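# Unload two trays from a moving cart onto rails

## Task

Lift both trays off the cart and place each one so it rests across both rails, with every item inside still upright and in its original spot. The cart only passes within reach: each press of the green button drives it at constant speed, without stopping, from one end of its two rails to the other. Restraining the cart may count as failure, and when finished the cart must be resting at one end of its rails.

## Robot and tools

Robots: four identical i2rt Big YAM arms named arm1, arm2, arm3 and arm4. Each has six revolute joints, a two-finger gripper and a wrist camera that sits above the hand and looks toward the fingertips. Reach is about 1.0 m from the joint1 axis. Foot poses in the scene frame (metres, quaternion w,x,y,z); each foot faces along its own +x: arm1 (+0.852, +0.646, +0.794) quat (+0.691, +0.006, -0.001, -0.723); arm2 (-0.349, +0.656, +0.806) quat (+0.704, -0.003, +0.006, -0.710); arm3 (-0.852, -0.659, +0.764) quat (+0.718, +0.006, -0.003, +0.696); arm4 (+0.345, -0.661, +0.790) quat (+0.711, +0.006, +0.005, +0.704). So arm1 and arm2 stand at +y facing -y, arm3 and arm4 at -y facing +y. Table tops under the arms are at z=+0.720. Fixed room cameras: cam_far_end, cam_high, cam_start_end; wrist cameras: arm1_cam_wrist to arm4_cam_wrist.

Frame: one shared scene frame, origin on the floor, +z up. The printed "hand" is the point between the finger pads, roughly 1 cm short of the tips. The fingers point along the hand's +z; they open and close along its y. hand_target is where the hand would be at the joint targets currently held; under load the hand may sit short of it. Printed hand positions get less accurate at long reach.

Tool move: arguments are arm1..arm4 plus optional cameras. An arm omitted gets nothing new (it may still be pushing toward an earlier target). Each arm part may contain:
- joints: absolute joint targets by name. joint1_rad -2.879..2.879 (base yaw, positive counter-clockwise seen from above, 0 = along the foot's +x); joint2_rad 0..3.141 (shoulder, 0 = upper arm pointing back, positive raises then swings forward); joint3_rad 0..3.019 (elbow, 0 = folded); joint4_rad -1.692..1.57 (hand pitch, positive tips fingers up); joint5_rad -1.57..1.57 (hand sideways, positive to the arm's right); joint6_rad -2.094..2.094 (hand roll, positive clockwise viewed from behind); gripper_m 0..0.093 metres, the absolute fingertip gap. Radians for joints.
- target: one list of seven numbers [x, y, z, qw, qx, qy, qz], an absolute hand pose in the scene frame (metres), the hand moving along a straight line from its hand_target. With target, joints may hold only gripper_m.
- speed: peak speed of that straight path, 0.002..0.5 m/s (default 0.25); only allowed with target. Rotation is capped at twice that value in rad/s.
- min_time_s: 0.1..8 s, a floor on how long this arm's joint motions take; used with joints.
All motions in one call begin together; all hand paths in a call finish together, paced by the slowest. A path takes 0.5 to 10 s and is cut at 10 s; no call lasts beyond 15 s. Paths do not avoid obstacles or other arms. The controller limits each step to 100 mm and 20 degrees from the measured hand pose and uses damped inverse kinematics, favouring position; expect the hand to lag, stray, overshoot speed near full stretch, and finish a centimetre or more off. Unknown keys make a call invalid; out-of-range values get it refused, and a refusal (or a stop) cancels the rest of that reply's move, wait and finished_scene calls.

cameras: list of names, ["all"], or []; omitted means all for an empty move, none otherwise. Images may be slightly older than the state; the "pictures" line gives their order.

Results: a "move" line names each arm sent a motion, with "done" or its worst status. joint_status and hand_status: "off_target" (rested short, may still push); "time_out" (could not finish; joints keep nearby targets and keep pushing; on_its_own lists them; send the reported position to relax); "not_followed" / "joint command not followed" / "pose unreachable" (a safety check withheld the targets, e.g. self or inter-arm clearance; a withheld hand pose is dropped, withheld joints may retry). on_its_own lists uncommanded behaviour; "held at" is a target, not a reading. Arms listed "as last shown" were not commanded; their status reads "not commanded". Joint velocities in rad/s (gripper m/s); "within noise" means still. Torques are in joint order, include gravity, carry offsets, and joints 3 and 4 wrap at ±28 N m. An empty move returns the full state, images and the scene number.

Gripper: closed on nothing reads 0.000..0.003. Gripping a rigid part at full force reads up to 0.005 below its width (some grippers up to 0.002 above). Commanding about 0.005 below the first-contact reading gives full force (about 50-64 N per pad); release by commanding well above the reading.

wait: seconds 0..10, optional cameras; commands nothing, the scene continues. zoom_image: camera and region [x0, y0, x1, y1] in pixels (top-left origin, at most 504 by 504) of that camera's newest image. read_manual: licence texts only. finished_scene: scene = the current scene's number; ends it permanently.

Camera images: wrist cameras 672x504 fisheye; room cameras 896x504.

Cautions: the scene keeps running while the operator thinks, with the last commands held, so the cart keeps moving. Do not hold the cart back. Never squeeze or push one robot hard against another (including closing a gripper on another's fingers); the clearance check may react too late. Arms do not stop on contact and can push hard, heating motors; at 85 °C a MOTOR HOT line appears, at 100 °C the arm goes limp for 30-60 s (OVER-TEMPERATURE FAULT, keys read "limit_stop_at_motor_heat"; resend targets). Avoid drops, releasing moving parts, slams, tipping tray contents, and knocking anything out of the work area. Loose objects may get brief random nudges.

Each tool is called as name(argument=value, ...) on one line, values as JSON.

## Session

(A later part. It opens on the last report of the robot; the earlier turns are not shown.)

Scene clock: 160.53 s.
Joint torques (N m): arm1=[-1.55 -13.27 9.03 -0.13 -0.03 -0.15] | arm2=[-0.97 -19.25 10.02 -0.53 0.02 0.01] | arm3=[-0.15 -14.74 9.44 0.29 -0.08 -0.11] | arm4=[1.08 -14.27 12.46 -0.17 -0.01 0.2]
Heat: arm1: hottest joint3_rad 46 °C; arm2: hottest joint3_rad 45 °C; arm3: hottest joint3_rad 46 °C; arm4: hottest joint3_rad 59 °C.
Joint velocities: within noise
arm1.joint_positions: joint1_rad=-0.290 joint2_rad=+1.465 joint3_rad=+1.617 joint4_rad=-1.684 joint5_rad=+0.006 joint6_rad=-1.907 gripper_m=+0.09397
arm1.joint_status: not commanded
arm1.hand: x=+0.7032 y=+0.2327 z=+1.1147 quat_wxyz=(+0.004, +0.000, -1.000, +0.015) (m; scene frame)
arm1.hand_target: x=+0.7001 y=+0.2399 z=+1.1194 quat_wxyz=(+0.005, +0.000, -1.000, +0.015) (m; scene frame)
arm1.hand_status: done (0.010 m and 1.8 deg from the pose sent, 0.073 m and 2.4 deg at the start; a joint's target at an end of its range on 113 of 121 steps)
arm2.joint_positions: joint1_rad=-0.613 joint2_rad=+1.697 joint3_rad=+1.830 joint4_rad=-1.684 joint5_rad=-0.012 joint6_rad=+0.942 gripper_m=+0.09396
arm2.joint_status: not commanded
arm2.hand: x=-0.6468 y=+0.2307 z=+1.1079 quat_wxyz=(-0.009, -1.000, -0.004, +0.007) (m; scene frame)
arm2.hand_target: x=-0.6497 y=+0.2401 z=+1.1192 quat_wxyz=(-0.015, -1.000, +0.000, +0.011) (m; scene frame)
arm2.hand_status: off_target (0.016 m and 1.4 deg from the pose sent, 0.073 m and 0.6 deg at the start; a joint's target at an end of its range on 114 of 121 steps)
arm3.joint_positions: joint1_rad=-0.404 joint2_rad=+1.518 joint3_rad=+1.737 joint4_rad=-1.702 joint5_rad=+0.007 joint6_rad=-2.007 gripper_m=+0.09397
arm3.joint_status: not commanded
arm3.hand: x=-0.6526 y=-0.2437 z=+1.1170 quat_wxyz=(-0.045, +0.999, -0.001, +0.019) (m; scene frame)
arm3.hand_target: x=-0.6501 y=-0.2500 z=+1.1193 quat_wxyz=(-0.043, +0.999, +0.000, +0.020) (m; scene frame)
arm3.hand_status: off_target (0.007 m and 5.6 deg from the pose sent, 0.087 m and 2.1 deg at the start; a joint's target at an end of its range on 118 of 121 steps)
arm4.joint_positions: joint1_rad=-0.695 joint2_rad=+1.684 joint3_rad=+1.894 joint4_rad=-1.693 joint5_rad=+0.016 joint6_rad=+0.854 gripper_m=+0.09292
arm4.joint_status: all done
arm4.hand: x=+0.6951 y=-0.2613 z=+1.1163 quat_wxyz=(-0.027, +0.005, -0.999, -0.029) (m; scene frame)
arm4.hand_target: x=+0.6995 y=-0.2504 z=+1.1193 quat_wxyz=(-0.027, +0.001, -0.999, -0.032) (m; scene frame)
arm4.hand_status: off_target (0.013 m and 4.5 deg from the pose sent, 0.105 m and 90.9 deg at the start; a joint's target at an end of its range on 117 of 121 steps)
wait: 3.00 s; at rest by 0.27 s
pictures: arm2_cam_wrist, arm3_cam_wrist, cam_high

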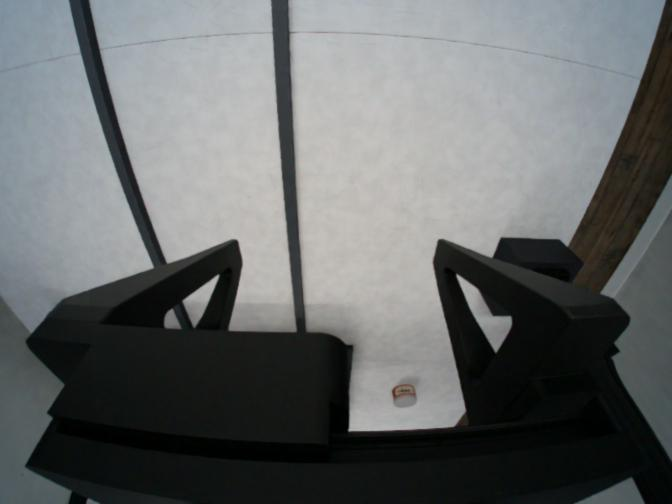

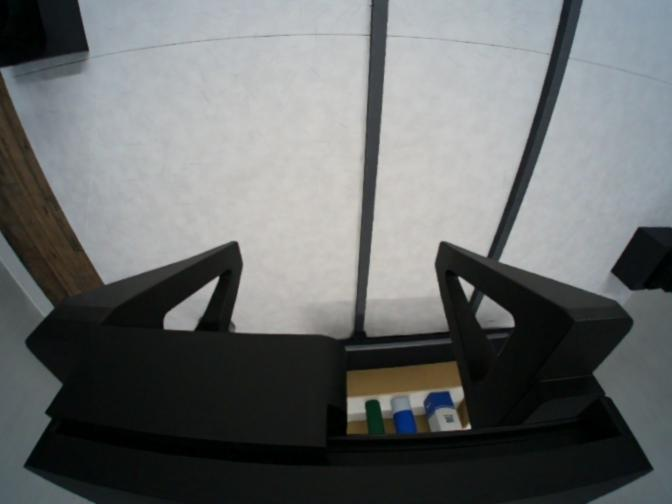

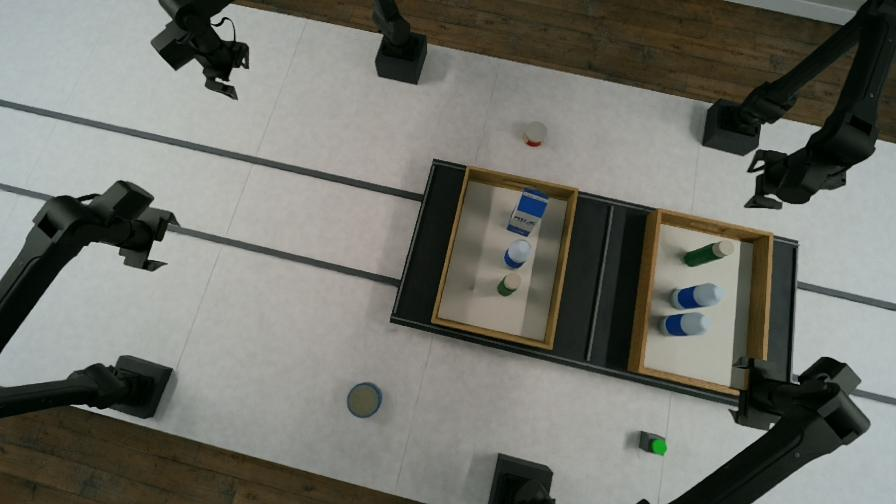

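wait(seconds=0.1, cameras=["arm1_cam_wrist","arm4_cam_wrist","cam_high","cam_far_end"])

wait(seconds=5, cameras=["arm1_cam_wrist","arm4_cam_wrist","cam_high","cam_far_end"])

wait(seconds=10, cameras=["arm1_cam_wrist","arm4_cam_wrist","cam_high","cam_far_end"])

wait(seconds=10, cameras=["arm1_cam_wrist","arm4_cam_wrist","cam_high","cam_far_end"])

Scene clock: 168.50 s.
Joint torques (N m): arm1=[-0.67 -14.62 9.47 -0.03 -0.02 -0.2] | arm2=[-1.08 -19.31 10.03 -0.53 0.02 0.01] | arm3=[0.03 -14.92 9.44 0.31 -0.08 -0.09] | arm4=[0.97 -14.39 12.45 -0.14 0 0.2]
Heat: arm1: hottest joint3_rad 46 °C; arm2: hottest joint3_rad 45 °C; arm3: hottest joint3_rad 46 °C; arm4: hottest joint3_rad 58 °C.
Joint velocities: within noise
arm1.joint_positions: joint1_rad=-0.290 joint2_rad=+1.465 joint3_rad=+1.617 joint4_rad=-1.684 joint5_rad=+0.006 joint6_rad=-1.907 gripper_m=+0.09397
arm1.joint_status: not commanded
arm1.hand: x=+0.7032 y=+0.2327 z=+1.1147 quat_wxyz=(+0.004, +0.000, -1.000, +0.015) (m; scene frame)
arm1.hand_target: x=+0.7001 y=+0.2399 z=+1.1194 quat_wxyz=(+0.005, +0.000, -1.000, +0.015) (m; scene frame)
arm1.hand_status: done (0.010 m and 1.8 deg from the pose sent, 0.073 m and 2.4 deg at the start; a joint's target at an end of its range on 113 of 121 steps)
arm2.joint_positions: joint1_rad=-0.613 joint2_rad=+1.697 joint3_rad=+1.830 joint4_rad=-1.684 joint5_rad=-0.012 joint6_rad=+0.942 gripper_m=+0.09396
arm2.joint_status: not commanded
arm2.hand: x=-0.6468 y=+0.2307 z=+1.1079 quat_wxyz=(-0.009, -1.000, -0.004, +0.007) (m; scene frame)
arm2.hand_target: x=-0.6497 y=+0.2401 z=+1.1192 quat_wxyz=(-0.015, -1.000, +0.000, +0.011) (m; scene frame)
arm2.hand_status: off_target (0.016 m and 1.4 deg from the pose sent, 0.073 m and 0.6 deg at the start; a joint's target at an end of its range on 114 of 121 steps)
arm3.joint_positions: joint1_rad=-0.404 joint2_rad=+1.518 joint3_rad=+1.737 joint4_rad=-1.702 joint5_rad=+0.007 joint6_rad=-2.007 gripper_m=+0.09397
arm3.joint_status: not commanded
arm3.hand: x=-0.6526 y=-0.2437 z=+1.1170 quat_wxyz=(-0.045, +0.999, -0.001, +0.019) (m; scene frame)
arm3.hand_target: x=-0.6501 y=-0.2500 z=+1.1193 quat_wxyz=(-0.043, +0.999, +0.000, +0.020) (m; scene frame)
arm3.hand_status: off_target (0.007 m and 5.6 deg from the pose sent, 0.087 m and 2.1 deg at the start; a joint's target at an end of its range on 118 of 121 steps)
arm4.joint_positions: joint1_rad=-0.695 joint2_rad=+1.684 joint3_rad=+1.894 joint4_rad=-1.693 joint5_rad=+0.016 joint6_rad=+0.854 gripper_m=+0.09292
arm4.joint_status: all done
arm4.hand: x=+0.6951 y=-0.2613 z=+1.1163 quat_wxyz=(-0.027, +0.005, -0.999, -0.029) (m; scene frame)
arm4.hand_target: x=+0.6995 y=-0.2504 z=+1.1193 quat_wxyz=(-0.027, +0.001, -0.999, -0.032) (m; scene frame)
arm4.hand_status: off_target (0.013 m and 4.5 deg from the pose sent, 0.105 m and 90.9 deg at the start; a joint's target at an end of its range on 117 of 121 steps)
wait: 0.10 s; at rest from the start
pictures: arm1_cam_wrist, arm4_cam_wrist, cam_far_end, cam_high

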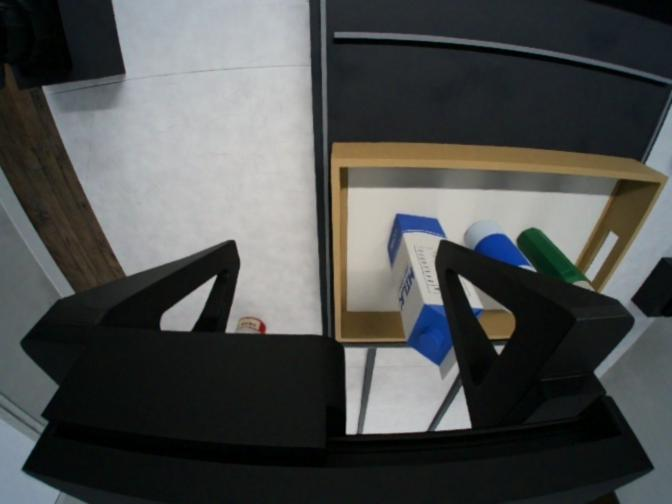

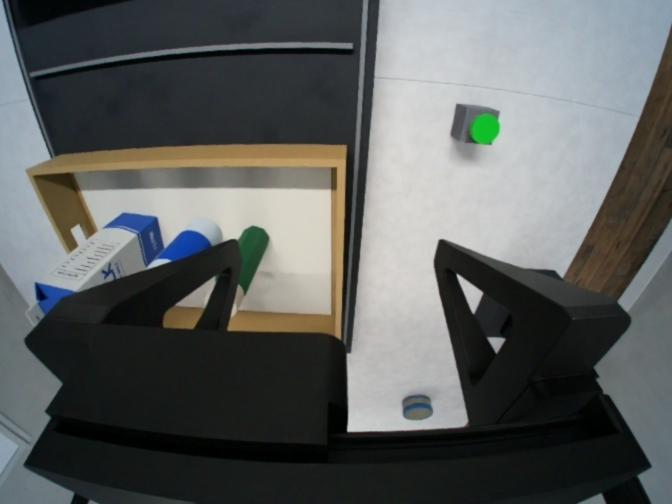

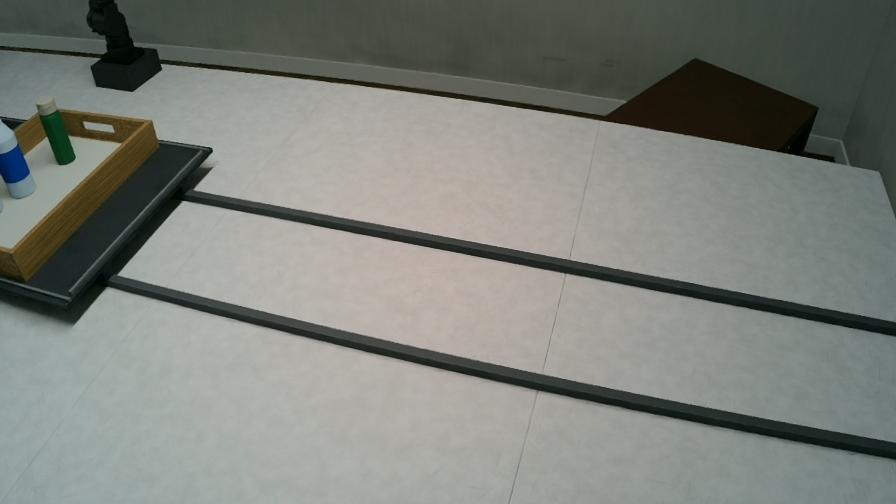

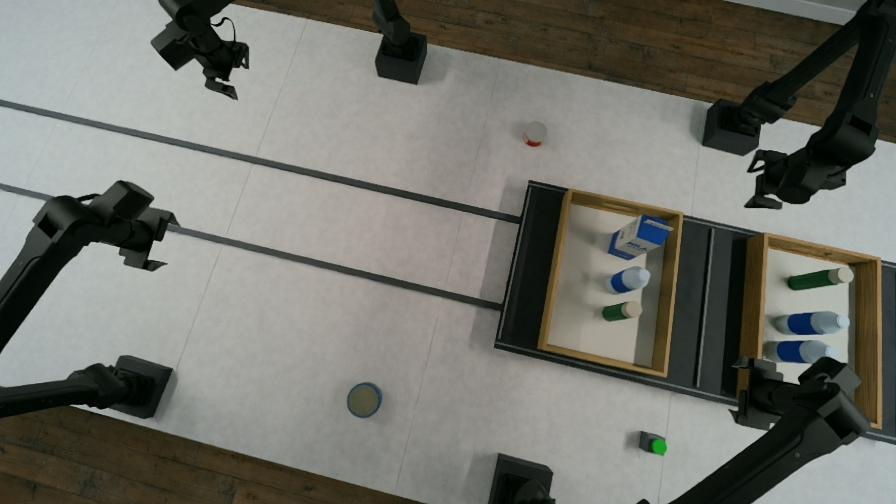

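Scene clock: 173.50 s.
Joint torques (N m): arm1=[-1.79 -13.74 9.14 0.09 -0.04 -0.18] | arm2=[-0.79 -19.19 9.99 -0.47 0 0.02] | arm3=[0.03 -15.15 9.35 0.27 -0.06 -0.08] | arm4=[1.03 -14.33 12.45 -0.08 -0.01 0.2]
Heat: arm1: hottest joint3_rad 46 °C; arm2: hottest joint3_rad 45 °C; arm3: hottest joint3_rad 46 °C; arm4: hottest joint3_rad 58 °C.
Joint velocities: within noise
arm1.joint_positions: joint1_rad=-0.290 joint2_rad=+1.465 joint3_rad=+1.617 joint4_rad=-1.684 joint5_rad=+0.006 joint6_rad=-1.907 gripper_m=+0.09397
arm1.joint_status: not commanded
arm1.hand: x=+0.7032 y=+0.2327 z=+1.1147 quat_wxyz=(+0.004, +0.000, -1.000, +0.015) (m; scene frame)
arm1.hand_target: x=+0.7001 y=+0.2399 z=+1.1194 quat_wxyz=(+0.005, +0.000, -1.000, +0.015) (m; scene frame)
arm1.hand_status: done (0.010 m and 1.8 deg from the pose sent, 0.073 m and 2.4 deg at the start; a joint's target at an end of its range on 113 of 121 steps)
arm2.joint_positions: joint1_rad=-0.613 joint2_rad=+1.697 joint3_rad=+1.830 joint4_rad=-1.684 joint5_rad=-0.012 joint6_rad=+0.942 gripper_m=+0.09396
arm2.joint_status: not commanded
arm2.hand: x=-0.6468 y=+0.2307 z=+1.1079 quat_wxyz=(-0.009, -1.000, -0.004, +0.007) (m; scene frame)
arm2.hand_target: x=-0.6497 y=+0.2401 z=+1.1192 quat_wxyz=(-0.015, -1.000, +0.000, +0.011) (m; scene frame)
arm2.hand_status: off_target (0.016 m and 1.4 deg from the pose sent, 0.073 m and 0.6 deg at the start; a joint's target at an end of its range on 114 of 121 steps)
arm3.joint_positions: joint1_rad=-0.404 joint2_rad=+1.518 joint3_rad=+1.737 joint4_rad=-1.702 joint5_rad=+0.007 joint6_rad=-2.007 gripper_m=+0.09397
arm3.joint_status: not commanded
arm3.hand: x=-0.6526 y=-0.2437 z=+1.1170 quat_wxyz=(-0.045, +0.999, -0.001, +0.019) (m; scene frame)
arm3.hand_target: x=-0.6501 y=-0.2500 z=+1.1193 quat_wxyz=(-0.043, +0.999, +0.000, +0.020) (m; scene frame)
arm3.hand_status: off_target (0.007 m and 5.6 deg from the pose sent, 0.087 m and 2.1 deg at the start; a joint's target at an end of its range on 118 of 121 steps)
arm4.joint_positions: joint1_rad=-0.695 joint2_rad=+1.684 joint3_rad=+1.894 joint4_rad=-1.693 joint5_rad=+0.016 joint6_rad=+0.854 gripper_m=+0.09292
arm4.joint_status: all done
arm4.hand: x=+0.6951 y=-0.2613 z=+1.1163 quat_wxyz=(-0.027, +0.005, -0.999, -0.029) (m; scene frame)
arm4.hand_target: x=+0.6995 y=-0.2504 z=+1.1193 quat_wxyz=(-0.027, +0.001, -0.999, -0.032) (m; scene frame)
arm4.hand_status: off_target (0.013 m and 4.5 deg from the pose sent, 0.105 m and 90.9 deg at the start; a joint's target at an end of its range on 117 of 121 steps)
wait: 5.00 s; at rest by 0.27 s
pictures: arm1_cam_wrist, arm4_cam_wrist, cam_far_end, cam_high

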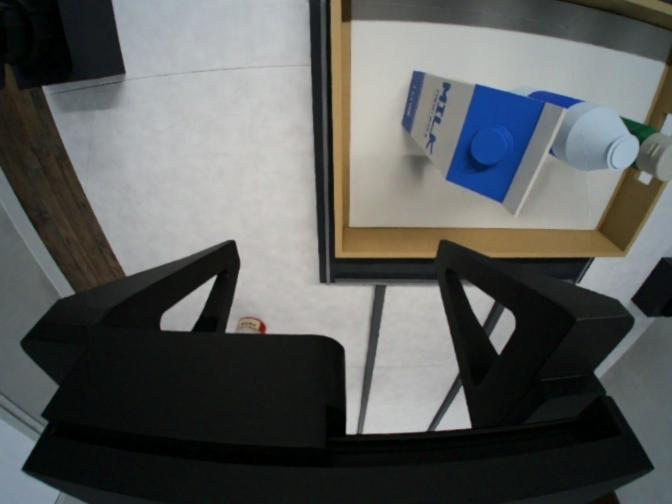

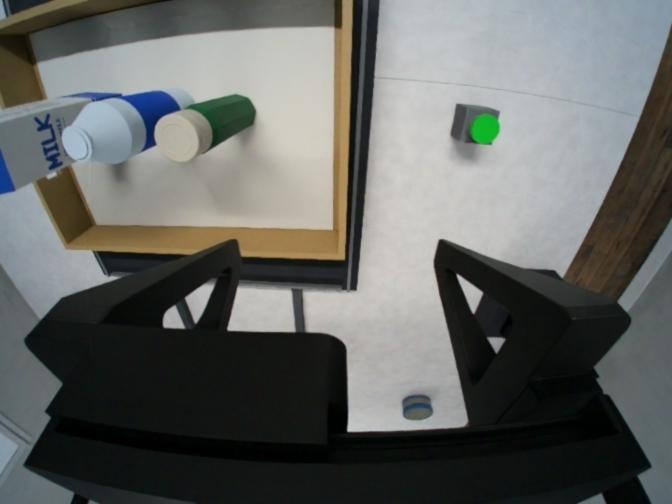

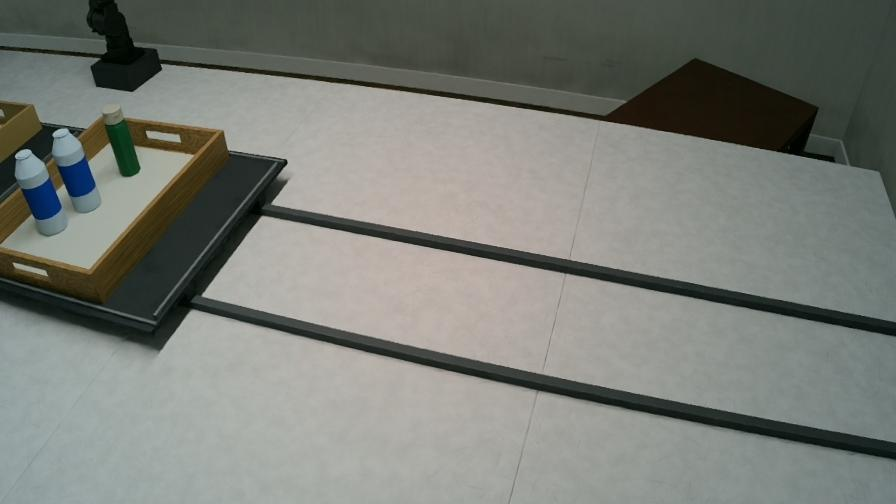

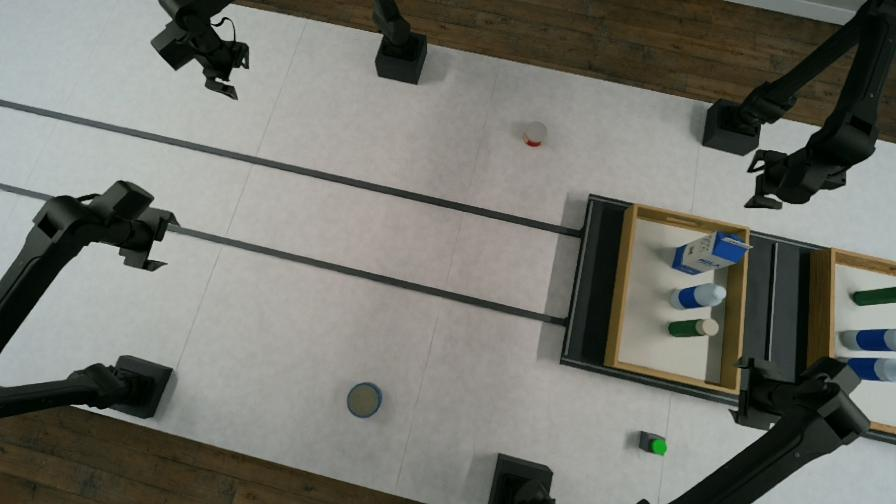

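Scene clock: 183.50 s.
Joint torques (N m): arm1=[-1.38 -13.45 9.26 0.03 0.03 -0.19] | arm2=[-0.97 -19.14 10 -0.54 0.02 0.02] | arm3=[0.44 -15.38 9.48 0.38 -0.08 -0.03] | arm4=[1.2 -14.33 12.46 -0.13 0 0.21]
Heat: arm1: hottest joint3_rad 45 °C; arm2: hottest joint3_rad 44 °C; arm3: hottest joint3_rad 45 °C; arm4: hottest joint3_rad 59 °C.
Joint velocities: within noise
arm1.joint_positions: joint1_rad=-0.290 joint2_rad=+1.465 joint3_rad=+1.617 joint4_rad=-1.684 joint5_rad=+0.006 joint6_rad=-1.907 gripper_m=+0.09397
arm1.joint_status: not commanded
arm1.hand: x=+0.7032 y=+0.2327 z=+1.1147 quat_wxyz=(+0.004, +0.000, -1.000, +0.015) (m; scene frame)
arm1.hand_target: x=+0.7001 y=+0.2399 z=+1.1194 quat_wxyz=(+0.005, +0.000, -1.000, +0.015) (m; scene frame)
arm1.hand_status: done (0.010 m and 1.8 deg from the pose sent, 0.073 m and 2.4 deg at the start; a joint's target at an end of its range on 113 of 121 steps)
arm2.joint_positions: joint1_rad=-0.613 joint2_rad=+1.697 joint3_rad=+1.830 joint4_rad=-1.684 joint5_rad=-0.012 joint6_rad=+0.942 gripper_m=+0.09396
arm2.joint_status: not commanded
arm2.hand: x=-0.6468 y=+0.2307 z=+1.1079 quat_wxyz=(-0.009, -1.000, -0.004, +0.007) (m; scene frame)
arm2.hand_target: x=-0.6497 y=+0.2401 z=+1.1192 quat_wxyz=(-0.015, -1.000, +0.000, +0.011) (m; scene frame)
arm2.hand_status: off_target (0.016 m and 1.4 deg from the pose sent, 0.073 m and 0.6 deg at the start; a joint's target at an end of its range on 114 of 121 steps)
arm3.joint_positions: joint1_rad=-0.404 joint2_rad=+1.518 joint3_rad=+1.737 joint4_rad=-1.702 joint5_rad=+0.007 joint6_rad=-2.007 gripper_m=+0.09397
arm3.joint_status: not commanded
arm3.hand: x=-0.6526 y=-0.2437 z=+1.1170 quat_wxyz=(-0.045, +0.999, -0.001, +0.019) (m; scene frame)
arm3.hand_target: x=-0.6501 y=-0.2500 z=+1.1193 quat_wxyz=(-0.043, +0.999, +0.000, +0.020) (m; scene frame)
arm3.hand_status: off_target (0.007 m and 5.6 deg from the pose sent, 0.087 m and 2.1 deg at the start; a joint's target at an end of its range on 118 of 121 steps)
arm4.joint_positions: joint1_rad=-0.695 joint2_rad=+1.684 joint3_rad=+1.894 joint4_rad=-1.693 joint5_rad=+0.016 joint6_rad=+0.854 gripper_m=+0.09292
arm4.joint_status: all done
arm4.hand: x=+0.6951 y=-0.2613 z=+1.1163 quat_wxyz=(-0.027, +0.005, -0.999, -0.029) (m; scene frame)
arm4.hand_target: x=+0.6995 y=-0.2504 z=+1.1193 quat_wxyz=(-0.027, +0.001, -0.999, -0.032) (m; scene frame)
arm4.hand_status: off_target (0.013 m and 4.5 deg from the pose sent, 0.105 m and 90.9 deg at the start; a joint's target at an end of its range on 117 of 121 steps)
wait: 10.00 s; at rest by 0.27 s
pictures: arm1_cam_wrist, arm4_cam_wrist, cam_far_end, cam_high

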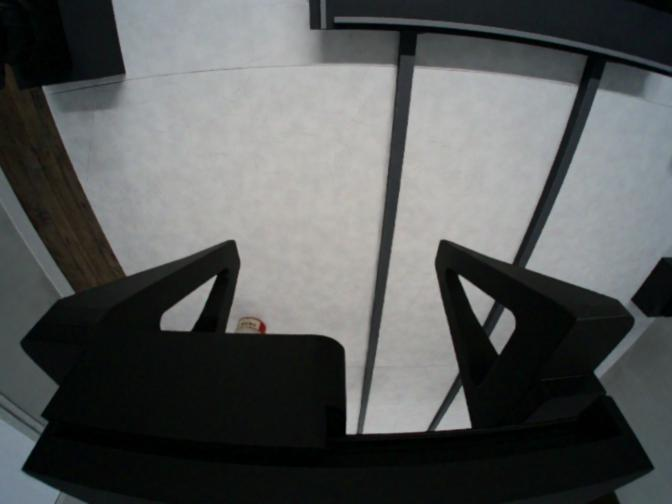

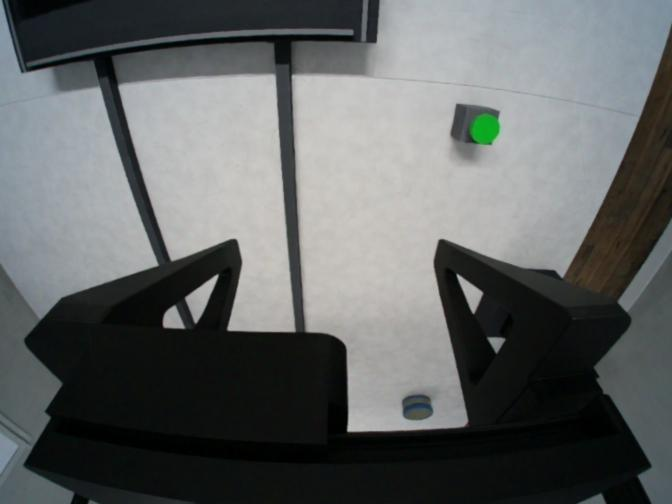

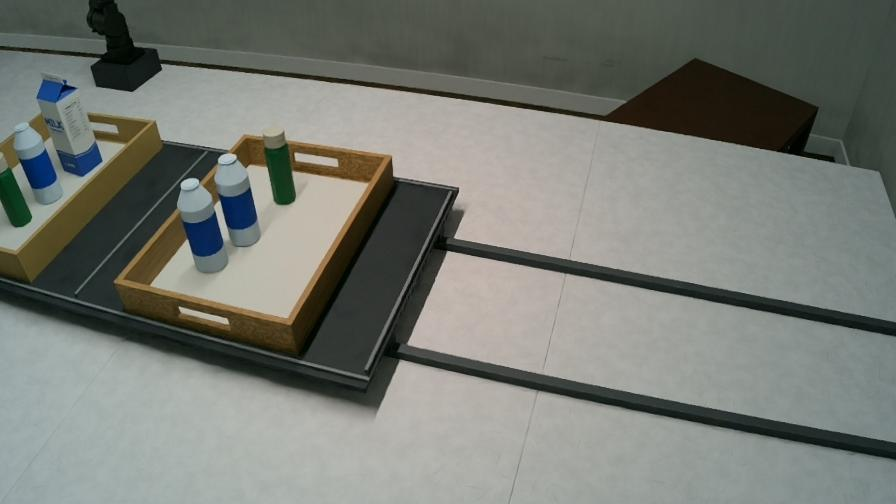

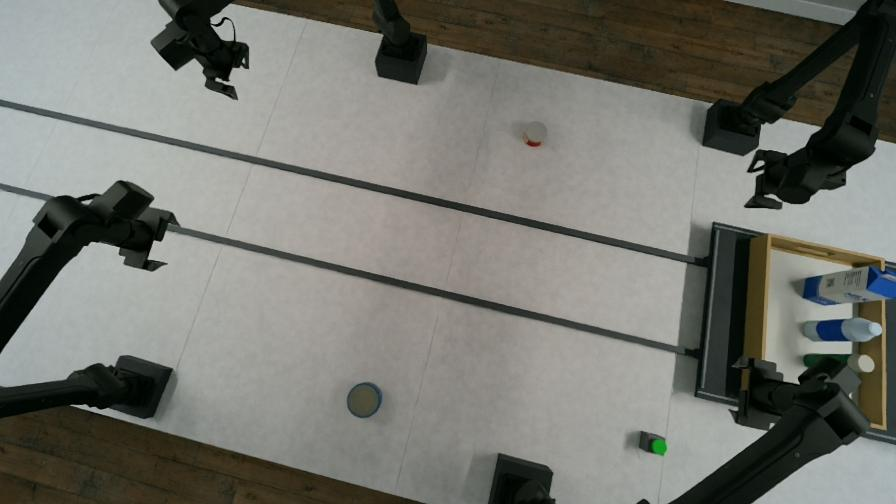

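Scene clock: 193.50 s.
Joint torques (N m): arm1=[-1.14 -13.63 9.17 0.01 -0.02 -0.18] | arm2=[-1.03 -19.25 9.94 -0.55 0.01 0.01] | arm3=[0.73 -14.97 9.5 0.28 -0.05 -0.1] | arm4=[1.08 -14.51 12.48 -0.13 -0.01 0.21]
Heat: arm1: hottest joint3_rad 45 °C; arm2: hottest joint3_rad 44 °C; arm3: hottest joint3_rad 45 °C; arm4: hottest joint3_rad 60 °C.
Joint velocities: within noise
arm1.joint_positions: joint1_rad=-0.290 joint2_rad=+1.465 joint3_rad=+1.617 joint4_rad=-1.684 joint5_rad=+0.006 joint6_rad=-1.907 gripper_m=+0.09397
arm1.joint_status: not commanded
arm1.hand: x=+0.7032 y=+0.2327 z=+1.1147 quat_wxyz=(+0.004, +0.000, -1.000, +0.015) (m; scene frame)
arm1.hand_target: x=+0.7001 y=+0.2399 z=+1.1194 quat_wxyz=(+0.005, +0.000, -1.000, +0.015) (m; scene frame)
arm1.hand_status: done (0.010 m and 1.8 deg from the pose sent, 0.073 m and 2.4 deg at the start; a joint's target at an end of its range on 113 of 121 steps)
arm2.joint_positions: joint1_rad=-0.613 joint2_rad=+1.697 joint3_rad=+1.830 joint4_rad=-1.684 joint5_rad=-0.012 joint6_rad=+0.942 gripper_m=+0.09396
arm2.joint_status: not commanded
arm2.hand: x=-0.6468 y=+0.2307 z=+1.1079 quat_wxyz=(-0.009, -1.000, -0.004, +0.007) (m; scene frame)
arm2.hand_target: x=-0.6497 y=+0.2401 z=+1.1192 quat_wxyz=(-0.015, -1.000, +0.000, +0.011) (m; scene frame)
arm2.hand_status: off_target (0.016 m and 1.4 deg from the pose sent, 0.073 m and 0.6 deg at the start; a joint's target at an end of its range on 114 of 121 steps)
arm3.joint_positions: joint1_rad=-0.404 joint2_rad=+1.518 joint3_rad=+1.737 joint4_rad=-1.702 joint5_rad=+0.007 joint6_rad=-2.007 gripper_m=+0.09397
arm3.joint_status: not commanded
arm3.hand: x=-0.6526 y=-0.2437 z=+1.1170 quat_wxyz=(-0.045, +0.999, -0.001, +0.019) (m; scene frame)
arm3.hand_target: x=-0.6501 y=-0.2500 z=+1.1193 quat_wxyz=(-0.043, +0.999, +0.000, +0.020) (m; scene frame)
arm3.hand_status: off_target (0.007 m and 5.6 deg from the pose sent, 0.087 m and 2.1 deg at the start; a joint's target at an end of its range on 118 of 121 steps)
arm4.joint_positions: joint1_rad=-0.695 joint2_rad=+1.684 joint3_rad=+1.894 joint4_rad=-1.693 joint5_rad=+0.016 joint6_rad=+0.854 gripper_m=+0.09292
arm4.joint_status: all done
arm4.hand: x=+0.6951 y=-0.2613 z=+1.1163 quat_wxyz=(-0.027, +0.005, -0.999, -0.029) (m; scene frame)
arm4.hand_target: x=+0.6995 y=-0.2504 z=+1.1193 quat_wxyz=(-0.027, +0.001, -0.999, -0.032) (m; scene frame)
arm4.hand_status: off_target (0.013 m and 4.5 deg from the pose sent, 0.105 m and 90.9 deg at the start; a joint's target at an end of its range on 117 of 121 steps)
wait: 10.00 s; at rest by 0.27 s
pictures: arm1_cam_wrist, arm4_cam_wrist, cam_far_end, cam_high

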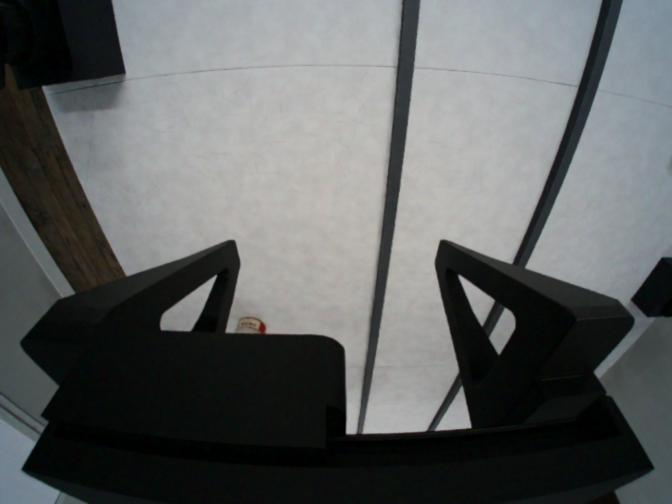

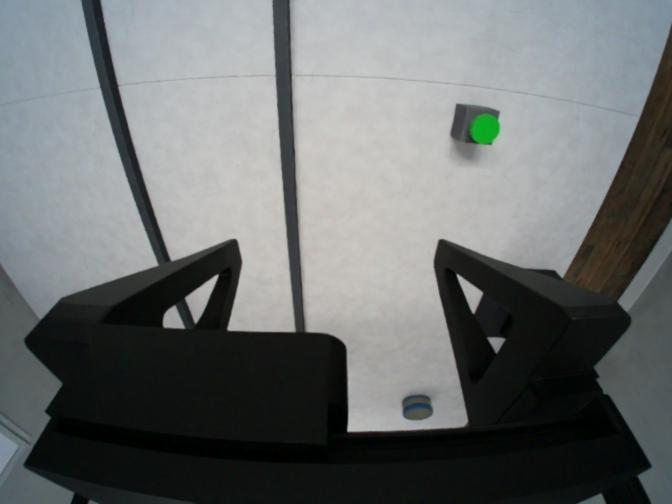

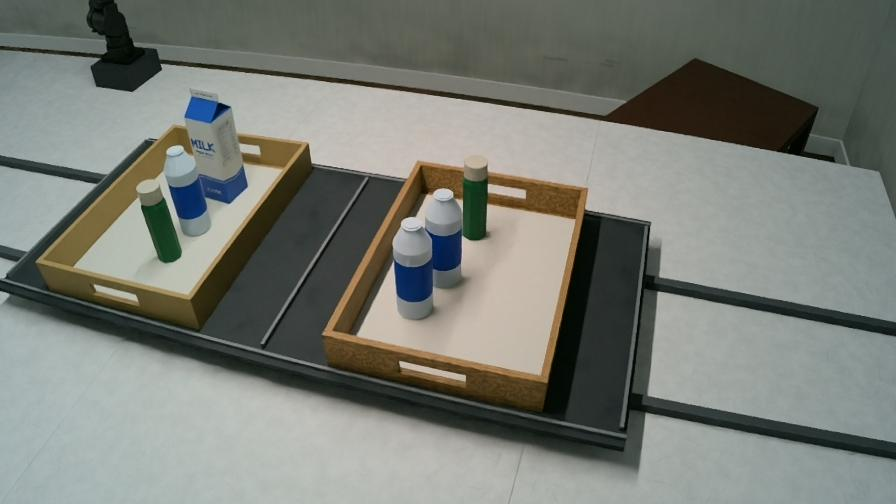

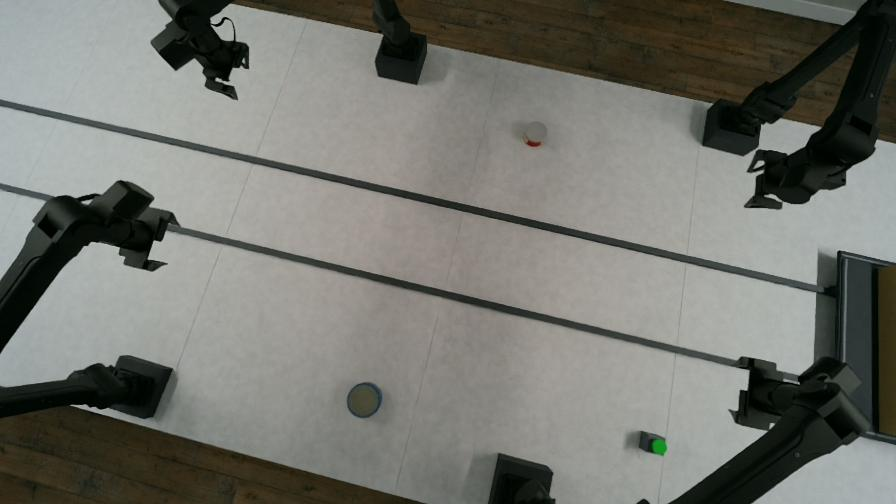

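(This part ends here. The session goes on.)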